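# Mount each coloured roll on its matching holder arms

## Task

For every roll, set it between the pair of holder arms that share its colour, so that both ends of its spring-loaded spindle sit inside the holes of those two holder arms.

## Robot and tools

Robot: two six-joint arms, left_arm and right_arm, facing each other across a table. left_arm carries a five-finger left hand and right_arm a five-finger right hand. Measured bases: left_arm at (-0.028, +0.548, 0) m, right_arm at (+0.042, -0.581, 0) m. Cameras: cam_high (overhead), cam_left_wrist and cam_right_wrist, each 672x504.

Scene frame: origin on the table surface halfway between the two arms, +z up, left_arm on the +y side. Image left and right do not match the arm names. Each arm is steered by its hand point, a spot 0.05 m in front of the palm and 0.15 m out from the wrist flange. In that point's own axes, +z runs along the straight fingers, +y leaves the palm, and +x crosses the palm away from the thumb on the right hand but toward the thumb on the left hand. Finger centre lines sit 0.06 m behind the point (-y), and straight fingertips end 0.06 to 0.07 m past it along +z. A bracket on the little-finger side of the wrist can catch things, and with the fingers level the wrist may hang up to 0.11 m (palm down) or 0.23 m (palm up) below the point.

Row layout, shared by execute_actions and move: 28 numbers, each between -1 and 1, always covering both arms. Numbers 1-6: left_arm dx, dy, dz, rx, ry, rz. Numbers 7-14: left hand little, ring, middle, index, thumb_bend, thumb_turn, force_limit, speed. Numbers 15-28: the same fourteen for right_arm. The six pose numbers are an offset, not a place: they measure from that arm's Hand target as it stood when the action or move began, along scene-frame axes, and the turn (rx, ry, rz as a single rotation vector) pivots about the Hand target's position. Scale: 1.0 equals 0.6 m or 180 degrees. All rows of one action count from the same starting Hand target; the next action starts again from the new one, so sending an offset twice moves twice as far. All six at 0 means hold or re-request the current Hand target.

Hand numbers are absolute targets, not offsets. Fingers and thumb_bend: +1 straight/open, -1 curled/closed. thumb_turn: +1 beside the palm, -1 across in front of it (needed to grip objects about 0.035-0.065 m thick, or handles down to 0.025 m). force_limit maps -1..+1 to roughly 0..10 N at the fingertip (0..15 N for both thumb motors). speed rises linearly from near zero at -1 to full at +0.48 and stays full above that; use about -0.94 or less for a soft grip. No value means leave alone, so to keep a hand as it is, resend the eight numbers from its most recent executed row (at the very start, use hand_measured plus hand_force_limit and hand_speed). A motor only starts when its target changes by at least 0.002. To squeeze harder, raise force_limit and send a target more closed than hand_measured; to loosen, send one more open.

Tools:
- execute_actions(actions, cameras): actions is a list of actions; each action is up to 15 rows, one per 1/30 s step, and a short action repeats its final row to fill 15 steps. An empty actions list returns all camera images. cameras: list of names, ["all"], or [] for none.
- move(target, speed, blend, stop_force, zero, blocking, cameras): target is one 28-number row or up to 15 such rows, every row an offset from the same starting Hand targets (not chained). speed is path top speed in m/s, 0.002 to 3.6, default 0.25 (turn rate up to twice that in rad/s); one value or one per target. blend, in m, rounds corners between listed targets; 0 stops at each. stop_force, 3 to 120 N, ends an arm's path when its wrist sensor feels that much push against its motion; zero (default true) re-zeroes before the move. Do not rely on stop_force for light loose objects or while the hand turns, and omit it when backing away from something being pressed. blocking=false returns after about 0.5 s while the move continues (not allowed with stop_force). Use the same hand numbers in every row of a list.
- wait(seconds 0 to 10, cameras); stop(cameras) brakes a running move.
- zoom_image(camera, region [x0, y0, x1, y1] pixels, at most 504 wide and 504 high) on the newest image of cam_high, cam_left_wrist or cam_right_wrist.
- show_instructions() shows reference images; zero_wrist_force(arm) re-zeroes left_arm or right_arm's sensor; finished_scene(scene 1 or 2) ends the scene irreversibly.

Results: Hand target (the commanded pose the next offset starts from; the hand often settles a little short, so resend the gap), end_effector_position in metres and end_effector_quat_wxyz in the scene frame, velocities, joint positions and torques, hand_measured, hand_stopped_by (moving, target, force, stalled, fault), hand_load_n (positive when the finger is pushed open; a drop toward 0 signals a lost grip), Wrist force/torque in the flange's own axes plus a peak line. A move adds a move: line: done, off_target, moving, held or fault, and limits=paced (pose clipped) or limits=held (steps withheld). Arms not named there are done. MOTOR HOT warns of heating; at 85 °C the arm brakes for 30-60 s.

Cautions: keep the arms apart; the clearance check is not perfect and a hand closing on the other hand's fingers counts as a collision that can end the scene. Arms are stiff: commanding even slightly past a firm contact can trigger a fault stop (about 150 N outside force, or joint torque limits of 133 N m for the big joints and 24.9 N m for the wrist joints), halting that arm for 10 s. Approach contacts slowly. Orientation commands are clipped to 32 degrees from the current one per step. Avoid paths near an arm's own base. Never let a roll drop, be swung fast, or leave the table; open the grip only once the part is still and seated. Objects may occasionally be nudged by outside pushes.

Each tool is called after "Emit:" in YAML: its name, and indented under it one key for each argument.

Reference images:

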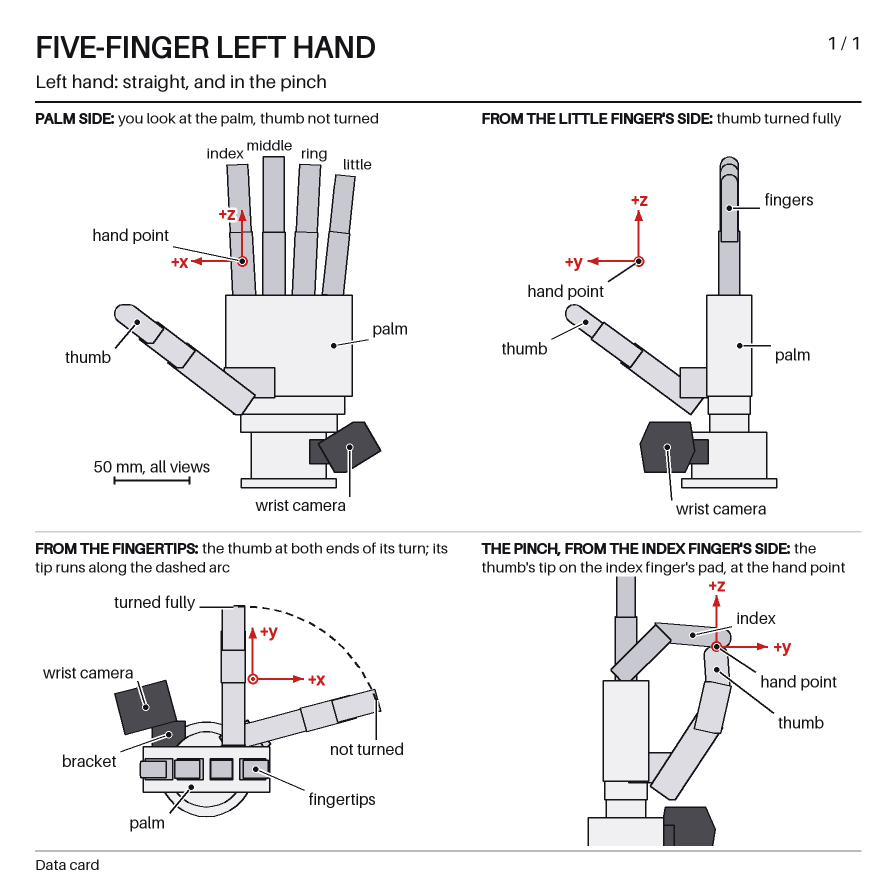

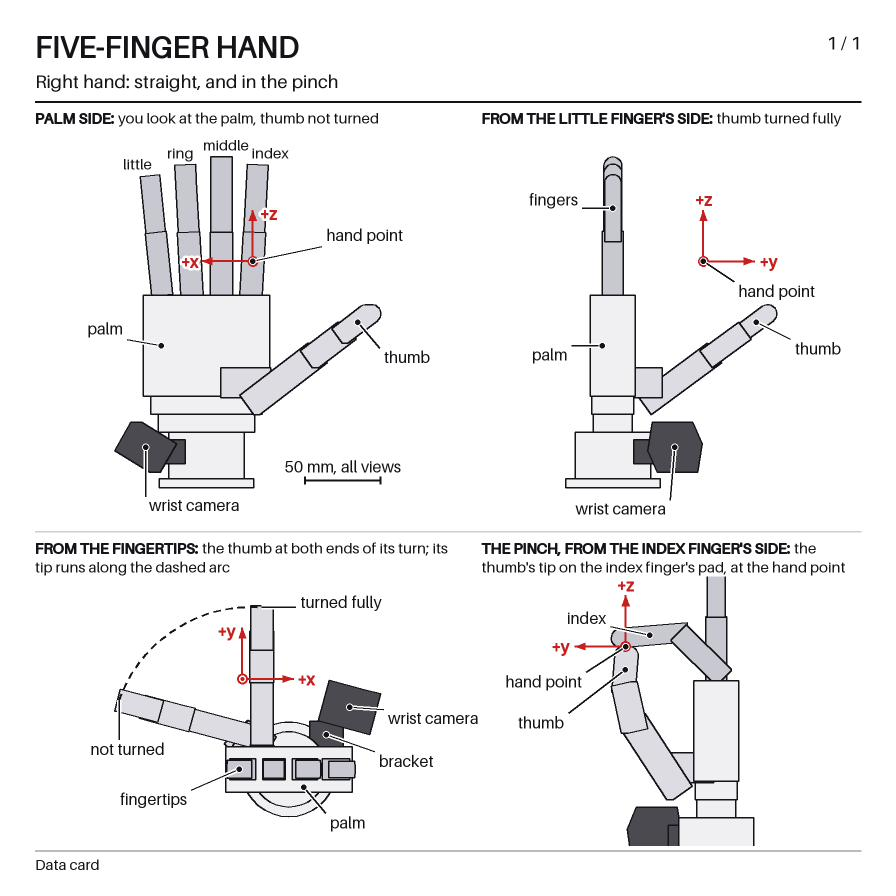

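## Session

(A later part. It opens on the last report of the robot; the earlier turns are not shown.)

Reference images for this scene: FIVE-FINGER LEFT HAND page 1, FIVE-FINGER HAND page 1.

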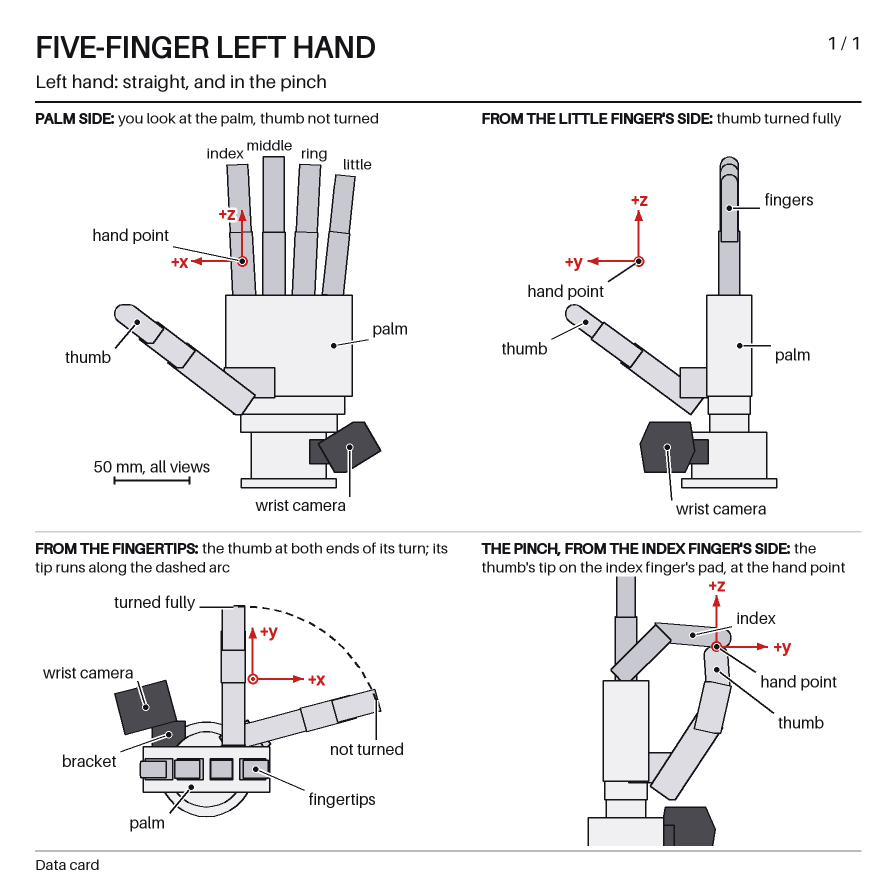

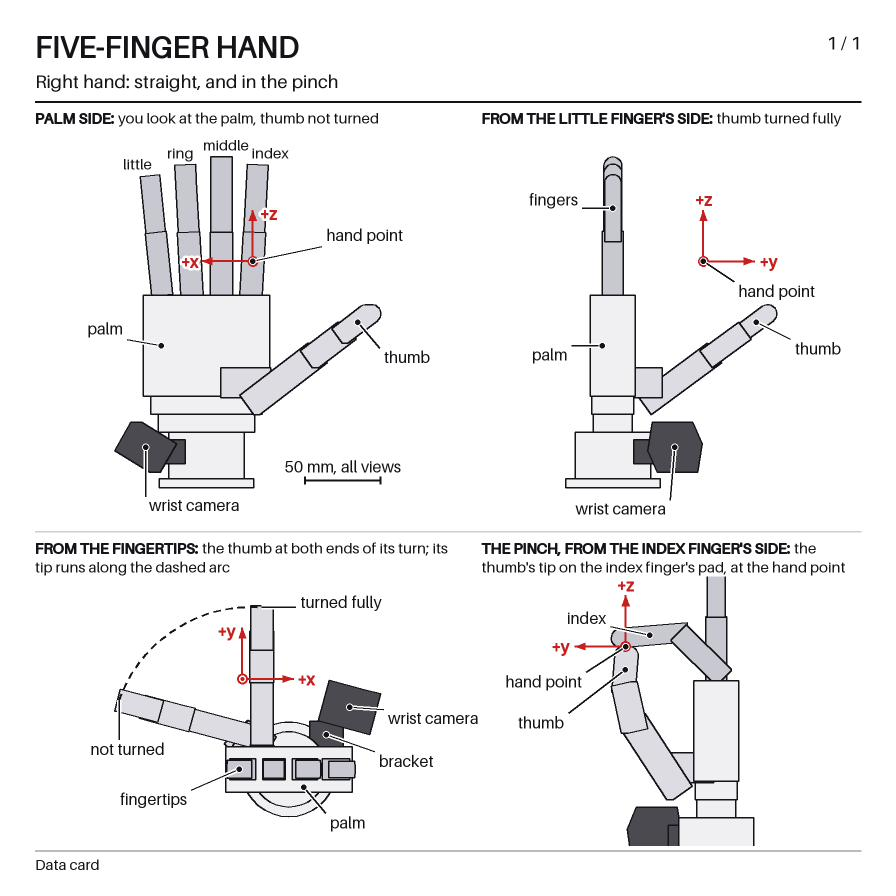

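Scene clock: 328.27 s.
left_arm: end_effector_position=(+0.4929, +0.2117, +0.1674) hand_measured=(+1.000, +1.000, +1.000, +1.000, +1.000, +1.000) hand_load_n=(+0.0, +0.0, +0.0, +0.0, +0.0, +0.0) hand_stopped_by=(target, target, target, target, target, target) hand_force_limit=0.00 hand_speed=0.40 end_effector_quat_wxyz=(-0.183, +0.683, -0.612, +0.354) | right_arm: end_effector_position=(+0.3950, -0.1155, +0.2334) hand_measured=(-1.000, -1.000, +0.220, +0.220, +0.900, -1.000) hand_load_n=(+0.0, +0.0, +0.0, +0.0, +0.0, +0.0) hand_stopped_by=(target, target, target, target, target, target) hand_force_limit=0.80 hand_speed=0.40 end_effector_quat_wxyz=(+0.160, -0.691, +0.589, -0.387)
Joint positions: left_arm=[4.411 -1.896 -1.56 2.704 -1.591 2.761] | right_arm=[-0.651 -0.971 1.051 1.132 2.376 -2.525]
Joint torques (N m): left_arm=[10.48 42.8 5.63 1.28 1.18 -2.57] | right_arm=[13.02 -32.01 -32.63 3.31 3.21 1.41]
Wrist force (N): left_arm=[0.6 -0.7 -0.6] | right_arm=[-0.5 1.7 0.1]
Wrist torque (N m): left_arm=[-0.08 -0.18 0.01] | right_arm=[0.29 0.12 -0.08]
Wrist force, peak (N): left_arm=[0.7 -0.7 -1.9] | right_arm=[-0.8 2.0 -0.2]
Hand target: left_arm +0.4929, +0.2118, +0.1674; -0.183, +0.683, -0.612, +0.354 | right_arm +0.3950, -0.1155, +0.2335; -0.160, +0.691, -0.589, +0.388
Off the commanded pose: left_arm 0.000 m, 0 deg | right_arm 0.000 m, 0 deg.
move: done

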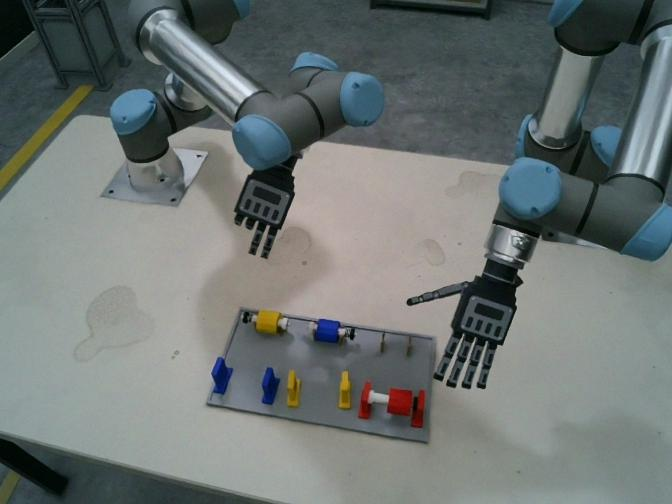

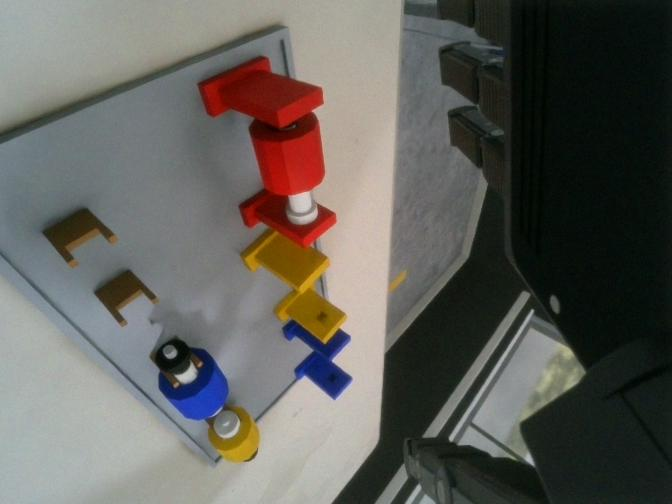

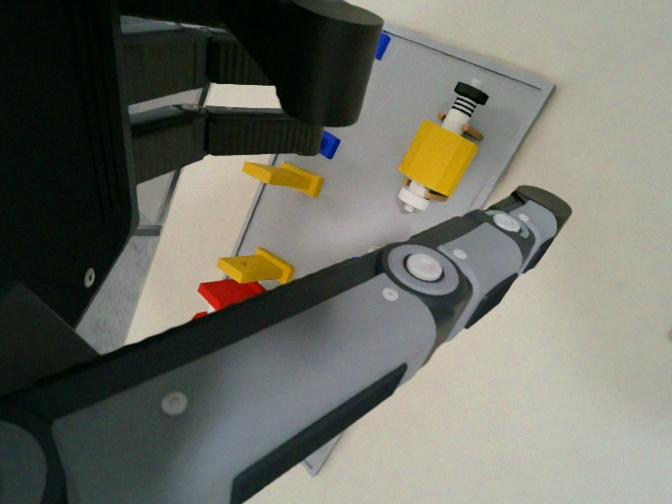

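Emit:
move:
  target:
    - [0,0,0,0,0,0,1,1,1,1,1,1,0,0.4,0.0325,0.0083,-0.2117,0,0,0,-1,-1,0.22,0.22,0.9,-1,0.8,0.4]
  speed: 0.15
  cameras: ["cam_high","cam_right_wrist","cam_left_wrist"]

Emit:
zoom_image:
  camera: "cam_high"
  region: [200, 260, 340, 370]

Scene clock: 331.40 s.
left_arm: end_effector_position=(+0.4929, +0.2118, +0.1674) hand_measured=(+1.000, +1.000, +1.000, +1.000, +1.000, +1.000) hand_load_n=(+0.0, +0.0, +0.0, +0.0, +0.0, -0.5) hand_stopped_by=(target, target, target, target, target, target) hand_force_limit=0.00 hand_speed=0.40 end_effector_quat_wxyz=(-0.183, +0.683, -0.612, +0.354) | right_arm: end_effector_position=(+0.4145, -0.1106, +0.1066) hand_measured=(-1.000, -1.000, +0.220, +0.220, +0.900, -1.000) hand_load_n=(+0.0, +0.0, +0.0, +0.0, +0.0, +0.0) hand_stopped_by=(target, target, target, target, target, target) hand_force_limit=0.80 hand_speed=0.40 end_effector_quat_wxyz=(+0.160, -0.691, +0.589, -0.388)
Joint positions: left_arm=[4.411 -1.896 -1.56 2.704 -1.591 2.761] | right_arm=[-0.674 -0.873 1.214 0.85 2.368 -2.555]
Joint torques (N m): left_arm=[12.13 42.35 6.55 1.11 1.27 -2.08] | right_arm=[-9.35 -33.62 -3.86 0.3 -1.56 -1.8]
Wrist force (N): left_arm=[0.7 -0.6 -0.7] | right_arm=[-0.1 1.6 0.0]
Wrist torque (N m): left_arm=[-0.06 -0.20 0.00] | right_arm=[0.29 0.04 0.10]
Wrist force, peak (N): left_arm=[0.9 -0.8 -0.8] | right_arm=[-0.6 2.1 0.8]
Hand target: left_arm +0.4929, +0.2118, +0.1674; -0.183, +0.683, -0.612, +0.354 | right_arm +0.4145, -0.1106, +0.1064; -0.160, +0.691, -0.589, +0.388
Off the commanded pose: left_arm 0.000 m, 0 deg | right_arm 0.000 m, 0 deg.
move: done

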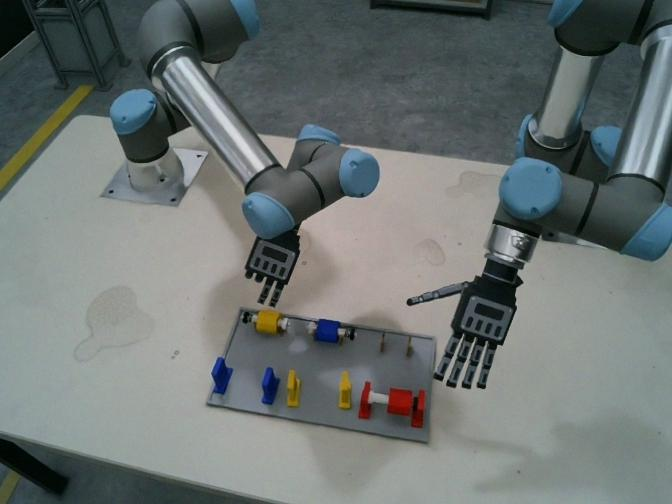

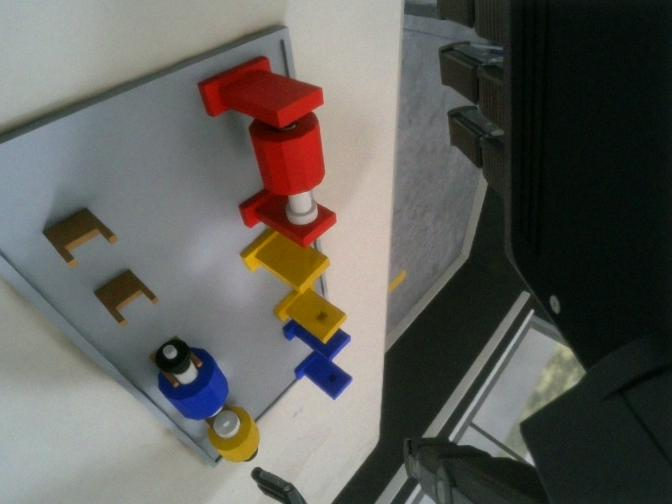

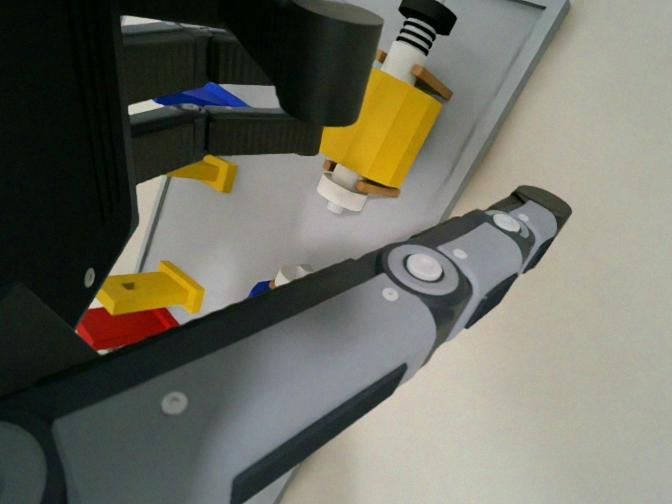

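Scaled by 3.600 from the camera's 672x504 image, which has a finer 960x720 frame.

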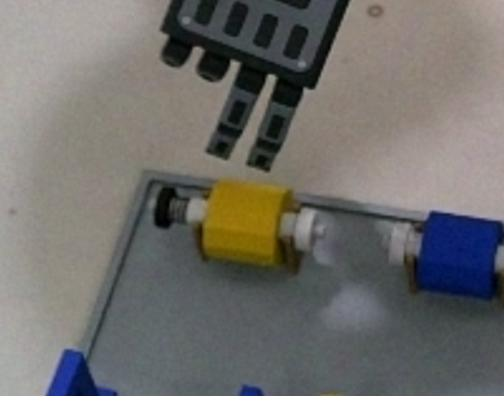

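Emit:
zoom_image:
  camera: "cam_right_wrist"
  region: [300, 0, 480, 225]

Scaled by 2.240 from the camera's 672x504 image, which has a finer 960x720 frame.

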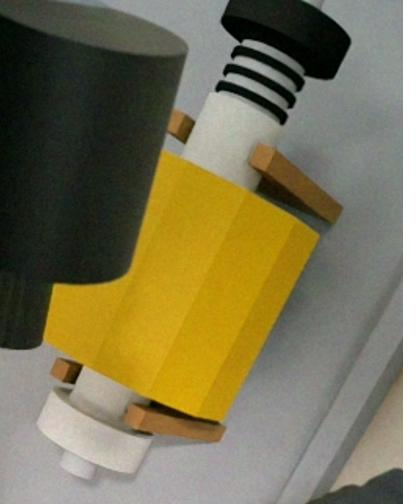

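Emit:
move:
  target: [0,0,0,0,0,0,1,1,1,1,1,1,0,0.4,0.0653,-0.0023,-0.0818,0,0,0,-1,-1,0.22,0.22,0.9,-1,0.8,0.4]
  speed: 0.06
  stop_force: 5
  cameras: ["cam_high","cam_right_wrist"]

Emit:
zoom_image:
  camera: "cam_high"
  region: [220, 270, 320, 350]

Scene clock: 334.33 s.
left_arm: end_effector_position=(+0.4929, +0.2118, +0.1674) hand_measured=(+1.000, +1.000, +1.000, +1.000, +1.000, +1.000) hand_load_n=(+0.0, +0.0, -0.5, +0.0, +0.0, -0.5) hand_stopped_by=(target, target, target, target, target, target) hand_force_limit=0.00 hand_speed=0.40 end_effector_quat_wxyz=(-0.183, +0.683, -0.612, +0.354) | right_arm: end_effector_position=(+0.4537, -0.1119, +0.0574) hand_measured=(-1.000, -1.000, +0.220, +0.220, +0.900, -1.000) hand_load_n=(+0.0, +0.0, +0.0, +0.0, +0.0, +0.5) hand_stopped_by=(target, target, target, target, target, target) hand_force_limit=0.80 hand_speed=0.40 end_effector_quat_wxyz=(+0.160, -0.691, +0.589, -0.388)
Joint positions: left_arm=[4.411 -1.896 -1.56 2.704 -1.591 2.761] | right_arm=[-0.73 -0.799 1.202 0.735 2.346 -2.628]
Joint torques (N m): left_arm=[11.55 41.87 6.85 1.03 1.06 -1.68] | right_arm=[-10.1 -35.85 -30.98 0.04 -1.34 -1.67]
Wrist force (N): left_arm=[0.7 -0.7 -0.7] | right_arm=[-0.4 1.8 0.1]
Wrist torque (N m): left_arm=[-0.07 -0.20 0.01] | right_arm=[0.30 0.06 0.09]
Wrist force, peak (N): left_arm=[0.7 -0.7 -0.9] | right_arm=[0.8 -7.1 -0.1]
Hand target: left_arm +0.4929, +0.2118, +0.1674; -0.183, +0.683, -0.612, +0.354 | right_arm +0.4537, -0.1119, +0.0574; -0.160, +0.691, -0.589, +0.388
Off the commanded pose: left_arm 0.000 m, 0 deg | right_arm 0.000 m, 0 deg.
move: done
Images, in order (width x height): cam_high 672x504, cam_right_wrist 672x504.

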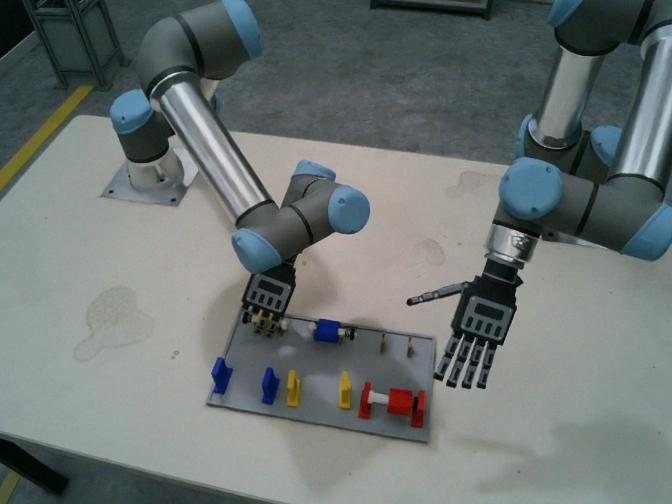

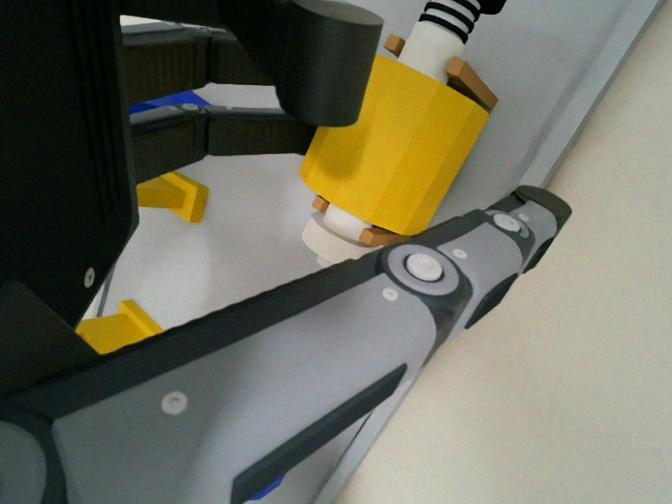

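Scaled by 5.040 from the camera's 672x504 image, which has a finer 960x720 frame.

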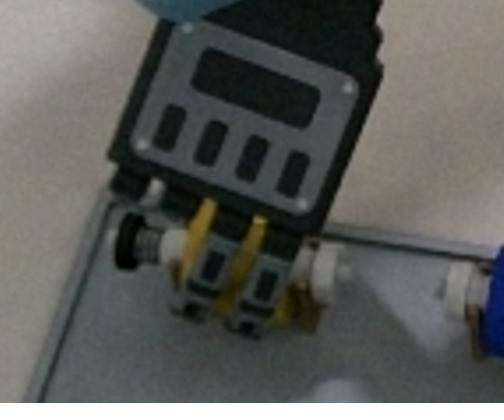

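Emit:
move:
  target: [0,0,0,0,0,0,1,1,1,1,1,1,0,0.4,0,0,0,0,0,0,-1,-1,-0.6,-0.6,-0.3,-1,0.8,-0.92]
  cameras: ["cam_high","cam_right_wrist"]

Scene clock: 339.53 s.
left_arm: end_effector_position=(+0.4929, +0.2118, +0.1674) hand_measured=(+1.000, +1.000, +1.000, +1.000, +1.000, +1.000) hand_load_n=(+0.0, +0.0, +0.0, +0.0, +0.0, +0.0) hand_stopped_by=(target, target, target, target, target, target) hand_force_limit=0.00 hand_speed=0.40 end_effector_quat_wxyz=(-0.183, +0.683, -0.612, +0.354) | right_arm: end_effector_position=(+0.4537, -0.1120, +0.0573) hand_measured=(-1.000, -1.000, +0.156, +0.128, +0.336, -1.000) hand_load_n=(+0.0, +0.0, +12.0, +12.0, +7.0, -3.0) hand_stopped_by=(target, target, force, force, moving, target) hand_force_limit=0.80 hand_speed=-0.92 end_effector_quat_wxyz=(+0.160, -0.691, +0.589, -0.388)
Joint positions: left_arm=[4.411 -1.896 -1.56 2.704 -1.591 2.761] | right_arm=[-0.73 -0.799 1.202 0.735 2.346 -2.628]
Joint torques (N m): left_arm=[11.88 42.23 6.76 1.15 1.11 -0.39] | right_arm=[12.95 -37.54 -3.94 3.02 -0.7 -1.37]
Wrist force (N): left_arm=[0.6 -0.8 -0.7] | right_arm=[3.9 -20.6 0.6]
Wrist torque (N m): left_arm=[-0.09 -0.18 0.00] | right_arm=[0.16 0.11 -0.19]
Wrist force, peak (N): left_arm=[0.8 -0.7 -0.8] | right_arm=[4.0 -21.0 0.4]
Hand target: left_arm +0.4929, +0.2118, +0.1674; -0.183, +0.683, -0.612, +0.354 | right_arm +0.4537, -0.1119, +0.0574; -0.160, +0.691, -0.589, +0.388
Off the commanded pose: left_arm 0.000 m, 0 deg | right_arm 0.000 m, 0 deg.
move: moving (right_arm; no rest 5 s after the path's end)
Images, in order (width x height): cam_high 672x504, cam_right_wrist 672x504.

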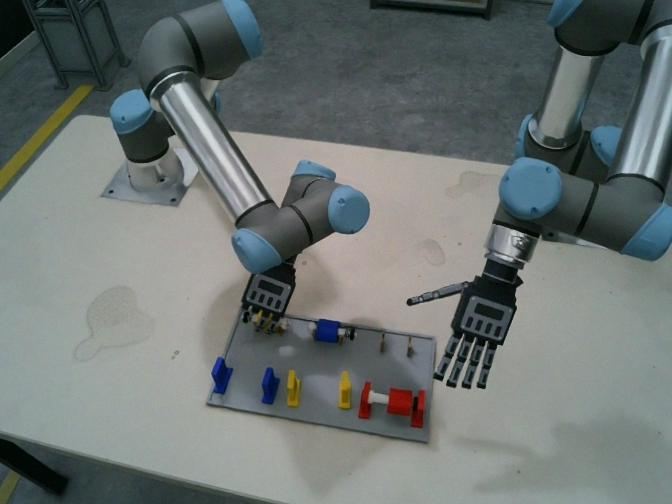

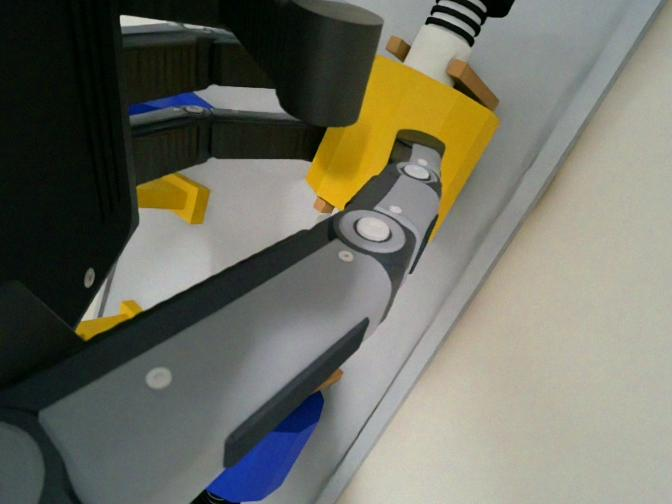

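Emit:
move:
  target: [0,0,0,0,0,0,1,1,1,1,1,1,0,0.4,0,0,0,0,0,0,-1,-1,0.3,0.3,0.92,-1,0.8,0]
  cameras: ["cam_high","cam_right_wrist"]

Emit:
zoom_image:
  camera: "cam_high"
  region: [220, 270, 320, 350]

Scene clock: 340.73 s.
left_arm: end_effector_position=(+0.4929, +0.2118, +0.1674) hand_measured=(+1.000, +1.000, +1.000, +1.000, +1.000, +1.000) hand_load_n=(+0.0, +0.0, -0.5, +0.0, +0.0, -0.5) hand_stopped_by=(target, target, target, target, target, target) hand_force_limit=0.00 hand_speed=0.40 end_effector_quat_wxyz=(-0.183, +0.683, -0.612, +0.354) | right_arm: end_effector_position=(+0.4537, -0.1120, +0.0573) hand_measured=(-1.000, -1.000, +0.300, +0.300, +0.920, -1.000) hand_load_n=(+0.0, +0.0, +0.0, +0.0, +0.0, +0.0) hand_stopped_by=(target, target, target, target, target, target) hand_force_limit=0.80 hand_speed=0.00 end_effector_quat_wxyz=(+0.160, -0.691, +0.589, -0.388)
Joint positions: left_arm=[4.411 -1.896 -1.56 2.704 -1.591 2.761] | right_arm=[-0.73 -0.799 1.202 0.735 2.346 -2.628]
Joint torques (N m): left_arm=[11.53 41.25 6.39 0.95 1.05 -0.18] | right_arm=[3.69 -48.89 -12.48 3.14 -0.94 -1.36]
Wrist force (N): left_arm=[0.5 -0.7 -0.7] | right_arm=[-0.6 1.7 0.4]
Wrist torque (N m): left_arm=[-0.08 -0.15 -0.01] | right_arm=[0.26 0.07 0.07]
Wrist force, peak (N): left_arm=[0.9 -0.8 -0.8] | right_arm=[4.6 -26.4 1.1]
Hand target: left_arm +0.4929, +0.2118, +0.1674; -0.183, +0.683, -0.612, +0.354 | right_arm +0.4537, -0.1119, +0.0574; -0.160, +0.691, -0.589, +0.388
Off the commanded pose: left_arm 0.000 m, 0 deg | right_arm 0.000 m, 0 deg.
move: done
Images, in order (width x height): cam_high 672x504, cam_right_wrist 672x504.

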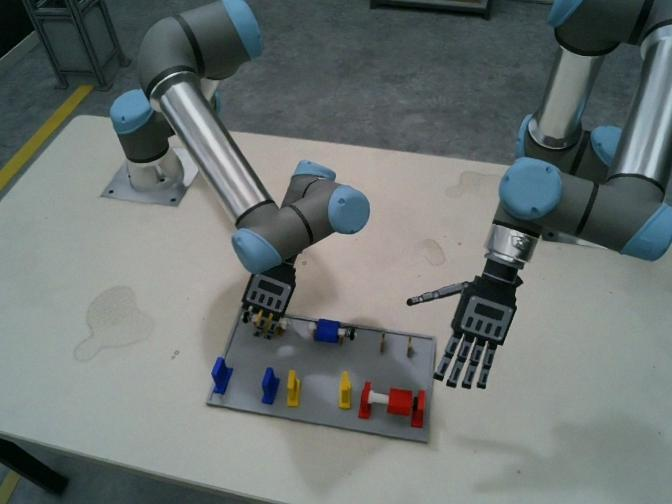

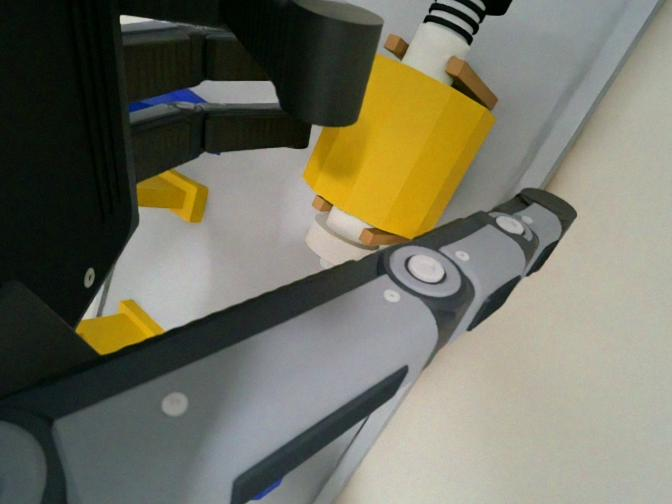

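Scaled by 5.040 from the camera's 672x504 image, which has a finer 960x720 frame.

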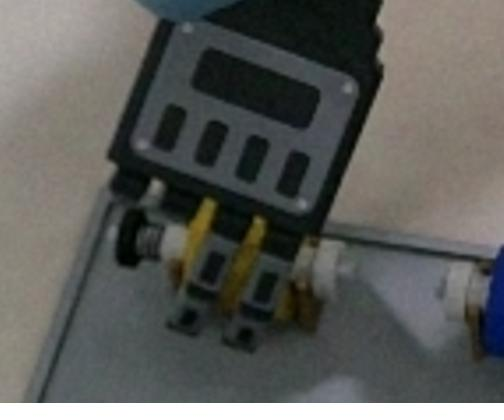

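Emit:
execute_actions:
  actions: []

Scene clock: 342.20 s.
left_arm: end_effector_position=(+0.4929, +0.2118, +0.1674) hand_measured=(+1.000, +1.000, +1.000, +1.000, +1.000, +1.000) hand_load_n=(+0.0, +0.0, +0.0, +0.0, +0.0, -0.5) hand_stopped_by=(target, target, target, target, target, target) hand_force_limit=0.00 hand_speed=0.40 end_effector_quat_wxyz=(-0.183, +0.683, -0.612, +0.354) | right_arm: end_effector_position=(+0.4537, -0.1119, +0.0573) hand_measured=(-1.000, -1.000, +0.300, +0.300, +0.920, -1.000) hand_load_n=(+0.0, +0.0, +0.0, +0.0, +0.0, +0.0) hand_stopped_by=(target, target, target, target, target, target) hand_force_limit=0.80 hand_speed=0.00 end_effector_quat_wxyz=(+0.160, -0.691, +0.589, -0.388)
Joint positions: left_arm=[4.411 -1.896 -1.56 2.704 -1.591 2.761] | right_arm=[-0.73 -0.799 1.202 0.735 2.346 -2.628]
Joint velocities: within noise
Joint torques (N m): left_arm=[12.05 42.45 7.1 1.16 1.08 0.16] | right_arm=[-4.75 -52.47 -24.28 3.01 -0.7 -1.13]
Wrist force (N): left_arm=[0.8 -0.7 -0.5] | right_arm=[-0.9 1.9 0.2]
Wrist torque (N m): left_arm=[-0.09 -0.19 0.01] | right_arm=[0.30 0.12 0.06]
Wrist force, peak (N): left_arm=[0.8 -0.8 -0.6] | right_arm=[-0.6 2.3 0.2]
Hand target: left_arm +0.4929, +0.2118, +0.1674; -0.183, +0.683, -0.612, +0.354 | right_arm +0.4537, -0.1119, +0.0574; -0.160, +0.691, -0.589, +0.388
Off the commanded pose: left_arm 0.000 m, 0 deg | right_arm 0.000 m, 0 deg.

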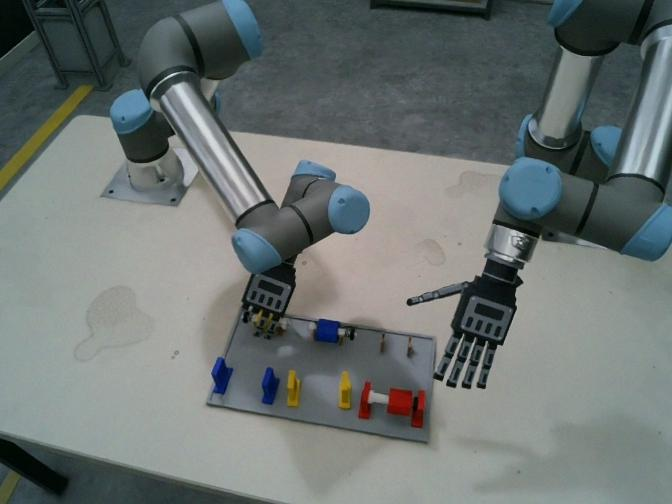

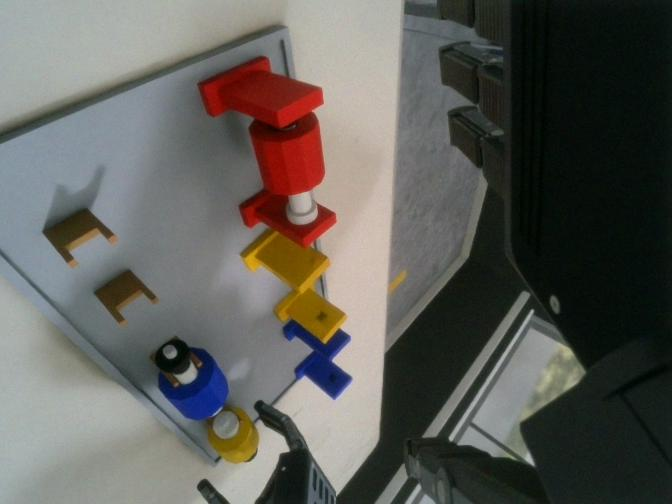

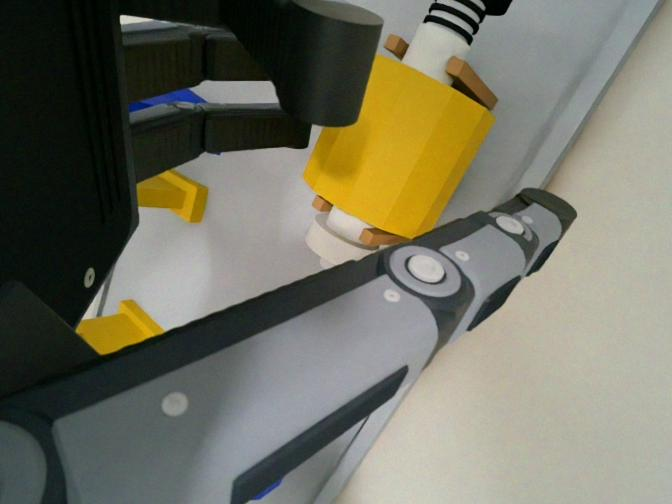

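Emit:
move:
  target: [0,0,0,0,0,0,1,1,1,1,1,1,0,0.4,0.0117,0.004,0.011,0,0,0,-1,-1,0.3,0.3,0.92,-1,0.8,0]
  speed: 0.06
  cameras: ["cam_right_wrist"]

Emit:
execute_actions:
  actions:
    - [[0,0,0,0,0,0,1,1,1,1,1,1,0,0.4,0,0,0,0,0,0,-1,-1,-0.6,-0.6,-0.3,-1,0.8,-0.92]]
  cameras: ["cam_right_wrist"]

Scene clock: 343.43 s.
left_arm: end_effector_position=(+0.4929, +0.2118, +0.1674) hand_measured=(+1.000, +1.000, +1.000, +1.000, +1.000, +1.000) hand_load_n=(+0.0, +0.0, +0.0, +0.0, +0.0, +0.0) hand_stopped_by=(target, target, target, target, target, target) hand_force_limit=0.00 hand_speed=0.40 end_effector_quat_wxyz=(-0.183, +0.683, -0.612, +0.354) | right_arm: end_effector_position=(+0.4607, -0.1096, +0.0639) hand_measured=(-1.000, -1.000, +0.300, +0.300, +0.920, -1.000) hand_load_n=(+0.0, +0.0, +0.0, +0.0, +0.0, +0.0) hand_stopped_by=(target, target, target, target, target, target) hand_force_limit=0.80 hand_speed=0.00 end_effector_quat_wxyz=(+0.160, -0.691, +0.589, -0.388)
Joint positions: left_arm=[4.411 -1.896 -1.56 2.704 -1.591 2.761] | right_arm=[-0.736 -0.793 1.173 0.753 2.343 -2.636]
Joint torques (N m): left_arm=[12.09 41.28 7.31 1.23 1.07 0.48] | right_arm=[-9.37 -34.92 -32.07 3.32 -1.24 -1.67]
Wrist force (N): left_arm=[0.6 -0.5 -0.6] | right_arm=[-0.6 1.7 0.4]
Wrist torque (N m): left_arm=[-0.06 -0.17 0.00] | right_arm=[0.27 0.07 0.07]
Wrist force, peak (N): left_arm=[0.8 -0.8 -0.6] | right_arm=[-0.7 2.2 0.7]
Hand target: left_arm +0.4929, +0.2118, +0.1674; -0.183, +0.683, -0.612, +0.354 | right_arm +0.4607, -0.1095, +0.0640; -0.160, +0.691, -0.589, +0.388
Off the commanded pose: left_arm 0.000 m, 0 deg | right_arm 0.000 m, 0 deg.
move: done
Images, in order (width x height): cam_right_wrist 672x504.

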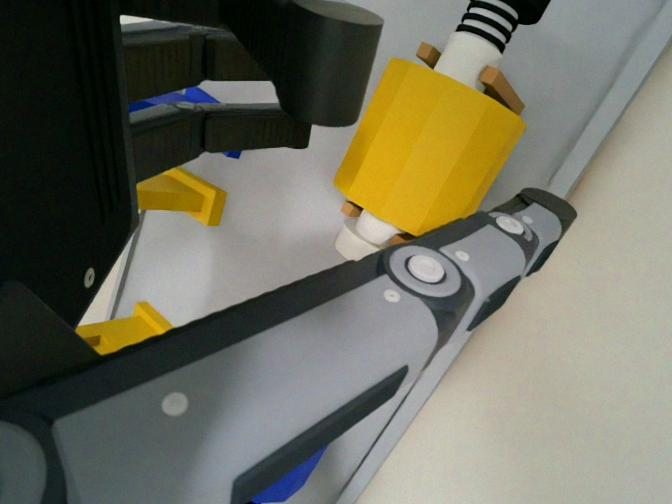

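Scene clock: 346.93 s.
left_arm: end_effector_position=(+0.4929, +0.2118, +0.1674) hand_measured=(+1.000, +1.000, +1.000, +1.000, +1.000, +1.000) hand_load_n=(+0.0, +0.0, +0.0, +0.0, +0.0, +0.0) hand_stopped_by=(target, target, target, target, target, target) hand_force_limit=0.00 hand_speed=0.40 end_effector_quat_wxyz=(-0.183, +0.683, -0.612, +0.354) | right_arm: end_effector_position=(+0.4607, -0.1096, +0.0640) hand_measured=(-1.000, -1.000, -0.004, -0.022, +0.526, -1.000) hand_load_n=(+0.0, +0.0, +6.5, +10.0, +0.0, +0.0) hand_stopped_by=(target, target, force, force, moving, target) hand_force_limit=0.80 hand_speed=-0.92 end_effector_quat_wxyz=(+0.160, -0.691, +0.589, -0.388)
Joint positions: left_arm=[4.411 -1.896 -1.56 2.704 -1.591 2.761] | right_arm=[-0.736 -0.793 1.173 0.754 2.343 -2.636]
Joint torques (N m): left_arm=[11.51 41.5 6.69 1.08 1.01 1.23] | right_arm=[19.92 -36.54 3.45 3.38 -1.18 -1.38]
Wrist force (N): left_arm=[0.6 -0.6 -0.6] | right_arm=[1.9 -20.7 8.1]
Wrist torque (N m): left_arm=[-0.07 -0.17 0.00] | right_arm=[0.14 0.14 -0.12]
Wrist force, peak (N): left_arm=[0.7 -0.7 -0.8] | right_arm=[1.8 -20.9 8.1]
Hand target: left_arm +0.4929, +0.2118, +0.1674; -0.183, +0.683, -0.612, +0.354 | right_arm +0.4607, -0.1095, +0.0640; -0.160, +0.691, -0.589, +0.388
Off the commanded pose: left_arm 0.000 m, 0 deg | right_arm 0.000 m, 0 deg.
not at rest: the robot was still moving 3 seconds after this call's last action.
Step readings (end_effector_position of left_arm | right_arm):
0: (+0.4929, +0.2118, +0.1674) | (+0.4607, -0.1096, +0.0639)
1: (+0.4929, +0.2118, +0.1674) | (+0.4607, -0.1096, +0.0639)
2: (+0.4929, +0.2118, +0.1674) | (+0.4607, -0.1096, +0.0639)
4: (+0.4929, +0.2118, +0.1674) | (+0.4607, -0.1096, +0.0639)
8: (+0.4929, +0.2118, +0.1674) | (+0.4607, -0.1096, +0.0640)
15: (+0.4929, +0.2118, +0.1674) | (+0.4607, -0.1095, +0.0640)
Images, in order (width x height): cam_right_wrist 672x504.

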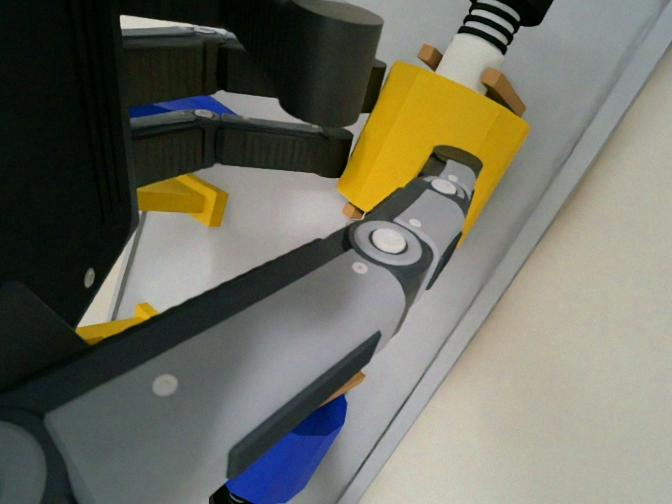

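Emit:
wait:
  seconds: 2.5
  cameras: ["cam_right_wrist"]

Scene clock: 349.63 s.
left_arm: end_effector_position=(+0.4929, +0.2118, +0.1674) hand_measured=(+1.000, +1.000, +1.000, +1.000, +1.000, +1.000) hand_load_n=(+0.0, +0.0, +0.0, +0.0, +0.0, +0.0) hand_stopped_by=(target, target, target, target, target, target) hand_force_limit=0.00 hand_speed=0.40 end_effector_quat_wxyz=(-0.183, +0.683, -0.612, +0.354) | right_arm: end_effector_position=(+0.4607, -0.1095, +0.0640) hand_measured=(-1.000, -1.000, -0.004, -0.022, +0.214, -1.000) hand_load_n=(+0.0, +0.0, +7.0, +9.5, +0.0, +0.0) hand_stopped_by=(target, target, force, force, moving, target) hand_force_limit=0.80 hand_speed=-0.92 end_effector_quat_wxyz=(+0.160, -0.691, +0.589, -0.388)
Joint positions: left_arm=[4.411 -1.896 -1.56 2.704 -1.591 2.761] | right_arm=[-0.736 -0.793 1.173 0.754 2.343 -2.636]
Joint torques (N m): left_arm=[11.35 41.9 7.26 1.08 1.02 1.63] | right_arm=[21.04 -36.85 3.83 3.42 -1.17 -1.46]
Wrist force (N): left_arm=[0.7 -0.7 -0.6] | right_arm=[1.8 -20.7 8.0]
Wrist torque (N m): left_arm=[-0.08 -0.18 0.00] | right_arm=[0.16 0.16 -0.12]
Wrist force, peak (N): left_arm=[0.7 -0.7 -0.9] | right_arm=[1.9 -21.1 8.2]
Hand target: left_arm +0.4929, +0.2118, +0.1674; -0.183, +0.683, -0.612, +0.354 | right_arm +0.4607, -0.1095, +0.0640; -0.160, +0.691, -0.589, +0.388
Off the commanded pose: left_arm 0.000 m, 0 deg | right_arm 0.000 m, 0 deg.
wait: 2.50 s; no rest
Images, in order (width x height): cam_right_wrist 672x504.

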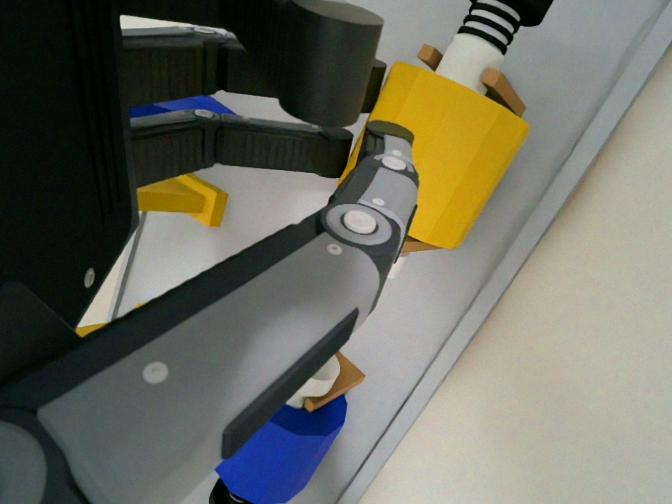

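Emit:
execute_actions:
  actions:
    - [[0,0,0,0,0,0,1,1,1,1,1,1,0,0.4,0,0,0,0,0,0,-1,-1,0.3,0.3,0.92,-1,0.8,-0.3]]

Emit:
move:
  target: [0,0,0,0,0,0,1,1,1,1,1,1,0,0.4,0.0083,-0.005,-0.0177,0,0,0,-1,-1,0.3,0.3,0.92,-1,0.8,-0.3]
  speed: 0.04
  stop_force: 5
  cameras: ["cam_right_wrist"]

Scene clock: 352.47 s.
left_arm: end_effector_position=(+0.4929, +0.2118, +0.1674) hand_measured=(+1.000, +1.000, +1.000, +1.000, +1.000, +1.000) hand_load_n=(+0.0, +0.0, +0.0, +0.0, +0.0, +0.0) hand_stopped_by=(target, target, target, target, target, target) hand_force_limit=0.00 hand_speed=0.40 end_effector_quat_wxyz=(-0.183, +0.683, -0.612, +0.354) | right_arm: end_effector_position=(+0.4607, -0.1095, +0.0639) hand_measured=(-1.000, -1.000, +0.300, +0.300, +0.920, -1.000) hand_load_n=(+0.0, +0.0, +0.0, +0.0, +0.0, +0.0) hand_stopped_by=(target, target, target, target, target, target) hand_force_limit=0.80 hand_speed=-0.30 end_effector_quat_wxyz=(+0.160, -0.691, +0.589, -0.387)
Joint positions: left_arm=[4.411 -1.896 -1.56 2.704 -1.591 2.761] | right_arm=[-0.736 -0.793 1.173 0.754 2.343 -2.636]
Joint torques (N m): left_arm=[11.38 41.73 6.7 1.04 0.91 1.62] | right_arm=[-9.15 -49.14 -32.11 2.05 1.28 -1.44]
Wrist force (N): left_arm=[0.4 -0.7 -0.7] | right_arm=[-0.8 1.5 0.2]
Wrist torque (N m): left_arm=[-0.08 -0.15 -0.01] | right_arm=[0.24 0.12 0.04]
Wrist force, peak (N): left_arm=[0.9 -0.7 -0.7] | right_arm=[2.0 -20.9 8.1]
Hand target: left_arm +0.4929, +0.2118, +0.1674; -0.183, +0.683, -0.612, +0.354 | right_arm +0.4607, -0.1095, +0.0640; -0.160, +0.691, -0.589, +0.388
Off the commanded pose: left_arm 0.000 m, 0 deg | right_arm 0.000 m, 0 deg.
Step readings (end_effector_position of left_arm | right_arm):
0: (+0.4929, +0.2118, +0.1674) | (+0.4607, -0.1095, +0.0640)
1: (+0.4929, +0.2118, +0.1674) | (+0.4607, -0.1095, +0.0640)
2: (+0.4929, +0.2118, +0.1674) | (+0.4607, -0.1095, +0.0640)
4: (+0.4929, +0.2118, +0.1674) | (+0.4606, -0.1095, +0.0639)
8: (+0.4929, +0.2118, +0.1674) | (+0.4606, -0.1095, +0.0639)
15: (+0.4929, +0.2118, +0.1674) | (+0.4606, -0.1095, +0.0639)

Scene clock: 353.90 s.
left_arm: end_effector_position=(+0.4929, +0.2118, +0.1674) hand_measured=(+1.000, +1.000, +1.000, +1.000, +1.000, +1.000) hand_load_n=(+0.0, +0.0, +0.0, +0.0, +0.0, +0.0) hand_stopped_by=(target, target, target, target, target, target) hand_force_limit=0.00 hand_speed=0.40 end_effector_quat_wxyz=(-0.183, +0.683, -0.612, +0.354) | right_arm: end_effector_position=(+0.4657, -0.1125, +0.0533) hand_measured=(-1.000, -1.000, +0.300, +0.300, +0.920, -1.000) hand_load_n=(+0.0, +0.0, +0.0, +0.5, +0.0, +0.0) hand_stopped_by=(target, target, target, target, target, target) hand_force_limit=0.80 hand_speed=-0.30 end_effector_quat_wxyz=(+0.160, -0.691, +0.589, -0.388)
Joint positions: left_arm=[4.411 -1.896 -1.56 2.704 -1.591 2.761] | right_arm=[-0.746 -0.785 1.185 0.724 2.339 -2.648]
Joint torques (N m): left_arm=[11.78 42.31 6.6 1.03 1.05 1.49] | right_arm=[-8.55 -37.28 -2.87 -0.03 -1.36 -1.57]
Wrist force (N): left_arm=[0.8 -0.7 -0.7] | right_arm=[-0.7 2.2 0.4]
Wrist torque (N m): left_arm=[-0.08 -0.21 0.01] | right_arm=[0.34 0.09 0.08]
Wrist force, peak (N): left_arm=[0.9 -0.7 -0.8] | right_arm=[-0.7 2.2 0.4]
Hand target: left_arm +0.4929, +0.2118, +0.1674; -0.183, +0.683, -0.612, +0.354 | right_arm +0.4657, -0.1125, +0.0533; -0.160, +0.691, -0.589, +0.388
Off the commanded pose: left_arm 0.000 m, 0 deg | right_arm 0.000 m, 0 deg.
move: done
Images, in order (width x height): cam_right_wrist 672x504.

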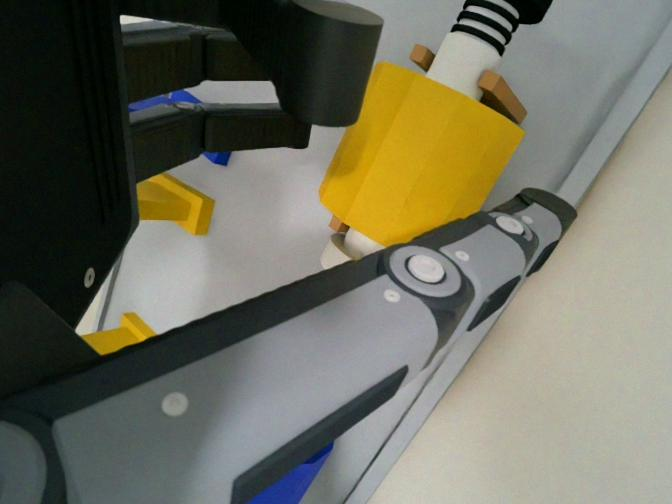

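Emit:
zoom_image:
  camera: "cam_right_wrist"
  region: [260, 20, 560, 270]

Scaled by 1.680 from the camera's 672x504 image, which has a finer 960x720 frame.

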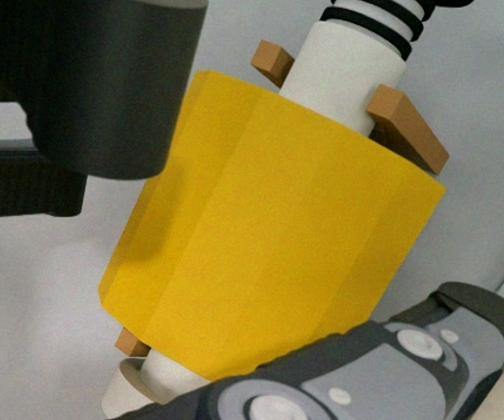

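Emit:
move:
  target: [0,0,0,0,0,0,1,1,1,1,1,1,0,0.4,0,0.004,0,0,0,0,-1,-1,0.3,0.3,0.92,-1,0.8,-0.3]
  speed: 0.04

Emit:
execute_actions:
  actions:
    - [[0,0,0,0,0,0,1,1,1,1,1,1,0,0.4,0,0,0,0,0,0,-1,-1,-0.6,-0.6,-0.3,-1,0.8,-0.92]]
  cameras: ["cam_right_wrist"]

Scene clock: 355.70 s.
left_arm: end_effector_position=(+0.4929, +0.2118, +0.1674) hand_measured=(+1.000, +1.000, +1.000, +1.000, +1.000, +1.000) hand_load_n=(+0.0, +0.0, +0.0, +0.0, +0.0, +0.0) hand_stopped_by=(target, target, target, target, target, target) hand_force_limit=0.00 hand_speed=0.40 end_effector_quat_wxyz=(-0.183, +0.683, -0.612, +0.354) | right_arm: end_effector_position=(+0.4657, -0.1102, +0.0533) hand_measured=(-1.000, -1.000, +0.300, +0.300, +0.920, -1.000) hand_load_n=(+0.0, +0.0, +0.0, +0.0, +0.0, +0.5) hand_stopped_by=(target, target, target, target, target, target) hand_force_limit=0.80 hand_speed=-0.30 end_effector_quat_wxyz=(+0.160, -0.691, +0.589, -0.388)
Joint positions: left_arm=[4.411 -1.896 -1.56 2.704 -1.591 2.761] | right_arm=[-0.743 -0.78 1.176 0.731 2.34 -2.645]
Joint torques (N m): left_arm=[11.51 42.14 7.2 1.09 0.89 1.44] | right_arm=[12.5 -37.03 -31.66 3.16 3.16 1.77]
Wrist force (N): left_arm=[0.7 -0.8 -0.7] | right_arm=[-0.8 1.7 0.3]
Wrist torque (N m): left_arm=[-0.09 -0.20 0.02] | right_arm=[0.27 0.10 -0.09]
Wrist force, peak (N): left_arm=[0.7 -0.9 -0.7] | right_arm=[-0.8 2.2 0.2]
Hand target: left_arm +0.4929, +0.2118, +0.1674; -0.183, +0.683, -0.612, +0.354 | right_arm +0.4657, -0.1101, +0.0533; -0.160, +0.691, -0.589, +0.388
Off the commanded pose: left_arm 0.000 m, 0 deg | right_arm 0.000 m, 0 deg.
move: done

Scene clock: 357.90 s.
left_arm: end_effector_position=(+0.4929, +0.2118, +0.1674) hand_measured=(+1.000, +1.000, +1.000, +1.000, +1.000, +1.000) hand_load_n=(+0.0, +0.0, +0.0, -0.5, +0.0, +0.0) hand_stopped_by=(target, target, target, target, target, target) hand_force_limit=0.00 hand_speed=0.40 end_effector_quat_wxyz=(-0.183, +0.683, -0.612, +0.354) | right_arm: end_effector_position=(+0.4657, -0.1101, +0.0534) hand_measured=(-1.000, -1.000, -0.002, -0.044, +0.700, -1.000) hand_load_n=(+0.0, +0.0, +11.0, +11.0, +12.5, -0.5) hand_stopped_by=(target, target, force, force, force, target) hand_force_limit=0.80 hand_speed=-0.92 end_effector_quat_wxyz=(+0.160, -0.691, +0.589, -0.388)
Joint positions: left_arm=[4.411 -1.896 -1.56 2.704 -1.591 2.761] | right_arm=[-0.743 -0.779 1.175 0.731 2.34 -2.645]
Joint torques (N m): left_arm=[11.49 42.12 6.97 1.01 0.97 1.54] | right_arm=[12.28 -36.85 -15.88 3.13 -2.12 0.46]
Wrist force (N): left_arm=[0.5 -0.6 -0.7] | right_arm=[-1.3 -3.0 6.6]
Wrist torque (N m): left_arm=[-0.06 -0.15 -0.01] | right_arm=[0.32 0.08 -0.12]
Wrist force, peak (N): left_arm=[0.7 -0.8 -0.9] | right_arm=[-1.5 -12.0 11.6]
Hand target: left_arm +0.4929, +0.2118, +0.1674; -0.183, +0.683, -0.612, +0.354 | right_arm +0.4657, -0.1101, +0.0533; -0.160, +0.691, -0.589, +0.388
Off the commanded pose: left_arm 0.000 m, 0 deg | right_arm 0.000 m, 0 deg.
Step readings (end_effector_position of left_arm | right_arm):
0: (+0.4929, +0.2118, +0.1674) | (+0.4657, -0.1102, +0.0533)
1: (+0.4929, +0.2118, +0.1674) | (+0.4657, -0.1102, +0.0533)
2: (+0.4929, +0.2118, +0.1674) | (+0.4657, -0.1102, +0.0533)
4: (+0.4929, +0.2118, +0.1674) | (+0.4657, -0.1102, +0.0533)
8: (+0.4929, +0.2118, +0.1674) | (+0.4657, -0.1102, +0.0533)
15: (+0.4929, +0.2118, +0.1674) | (+0.4657, -0.1102, +0.0533)
Images, in order (width x height): cam_right_wrist 672x504.

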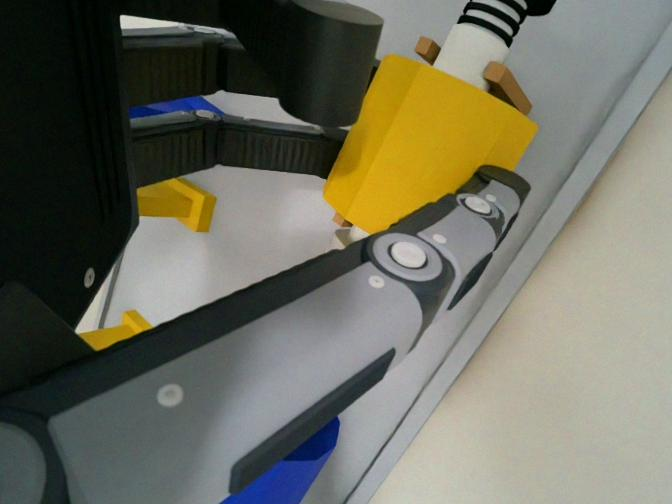

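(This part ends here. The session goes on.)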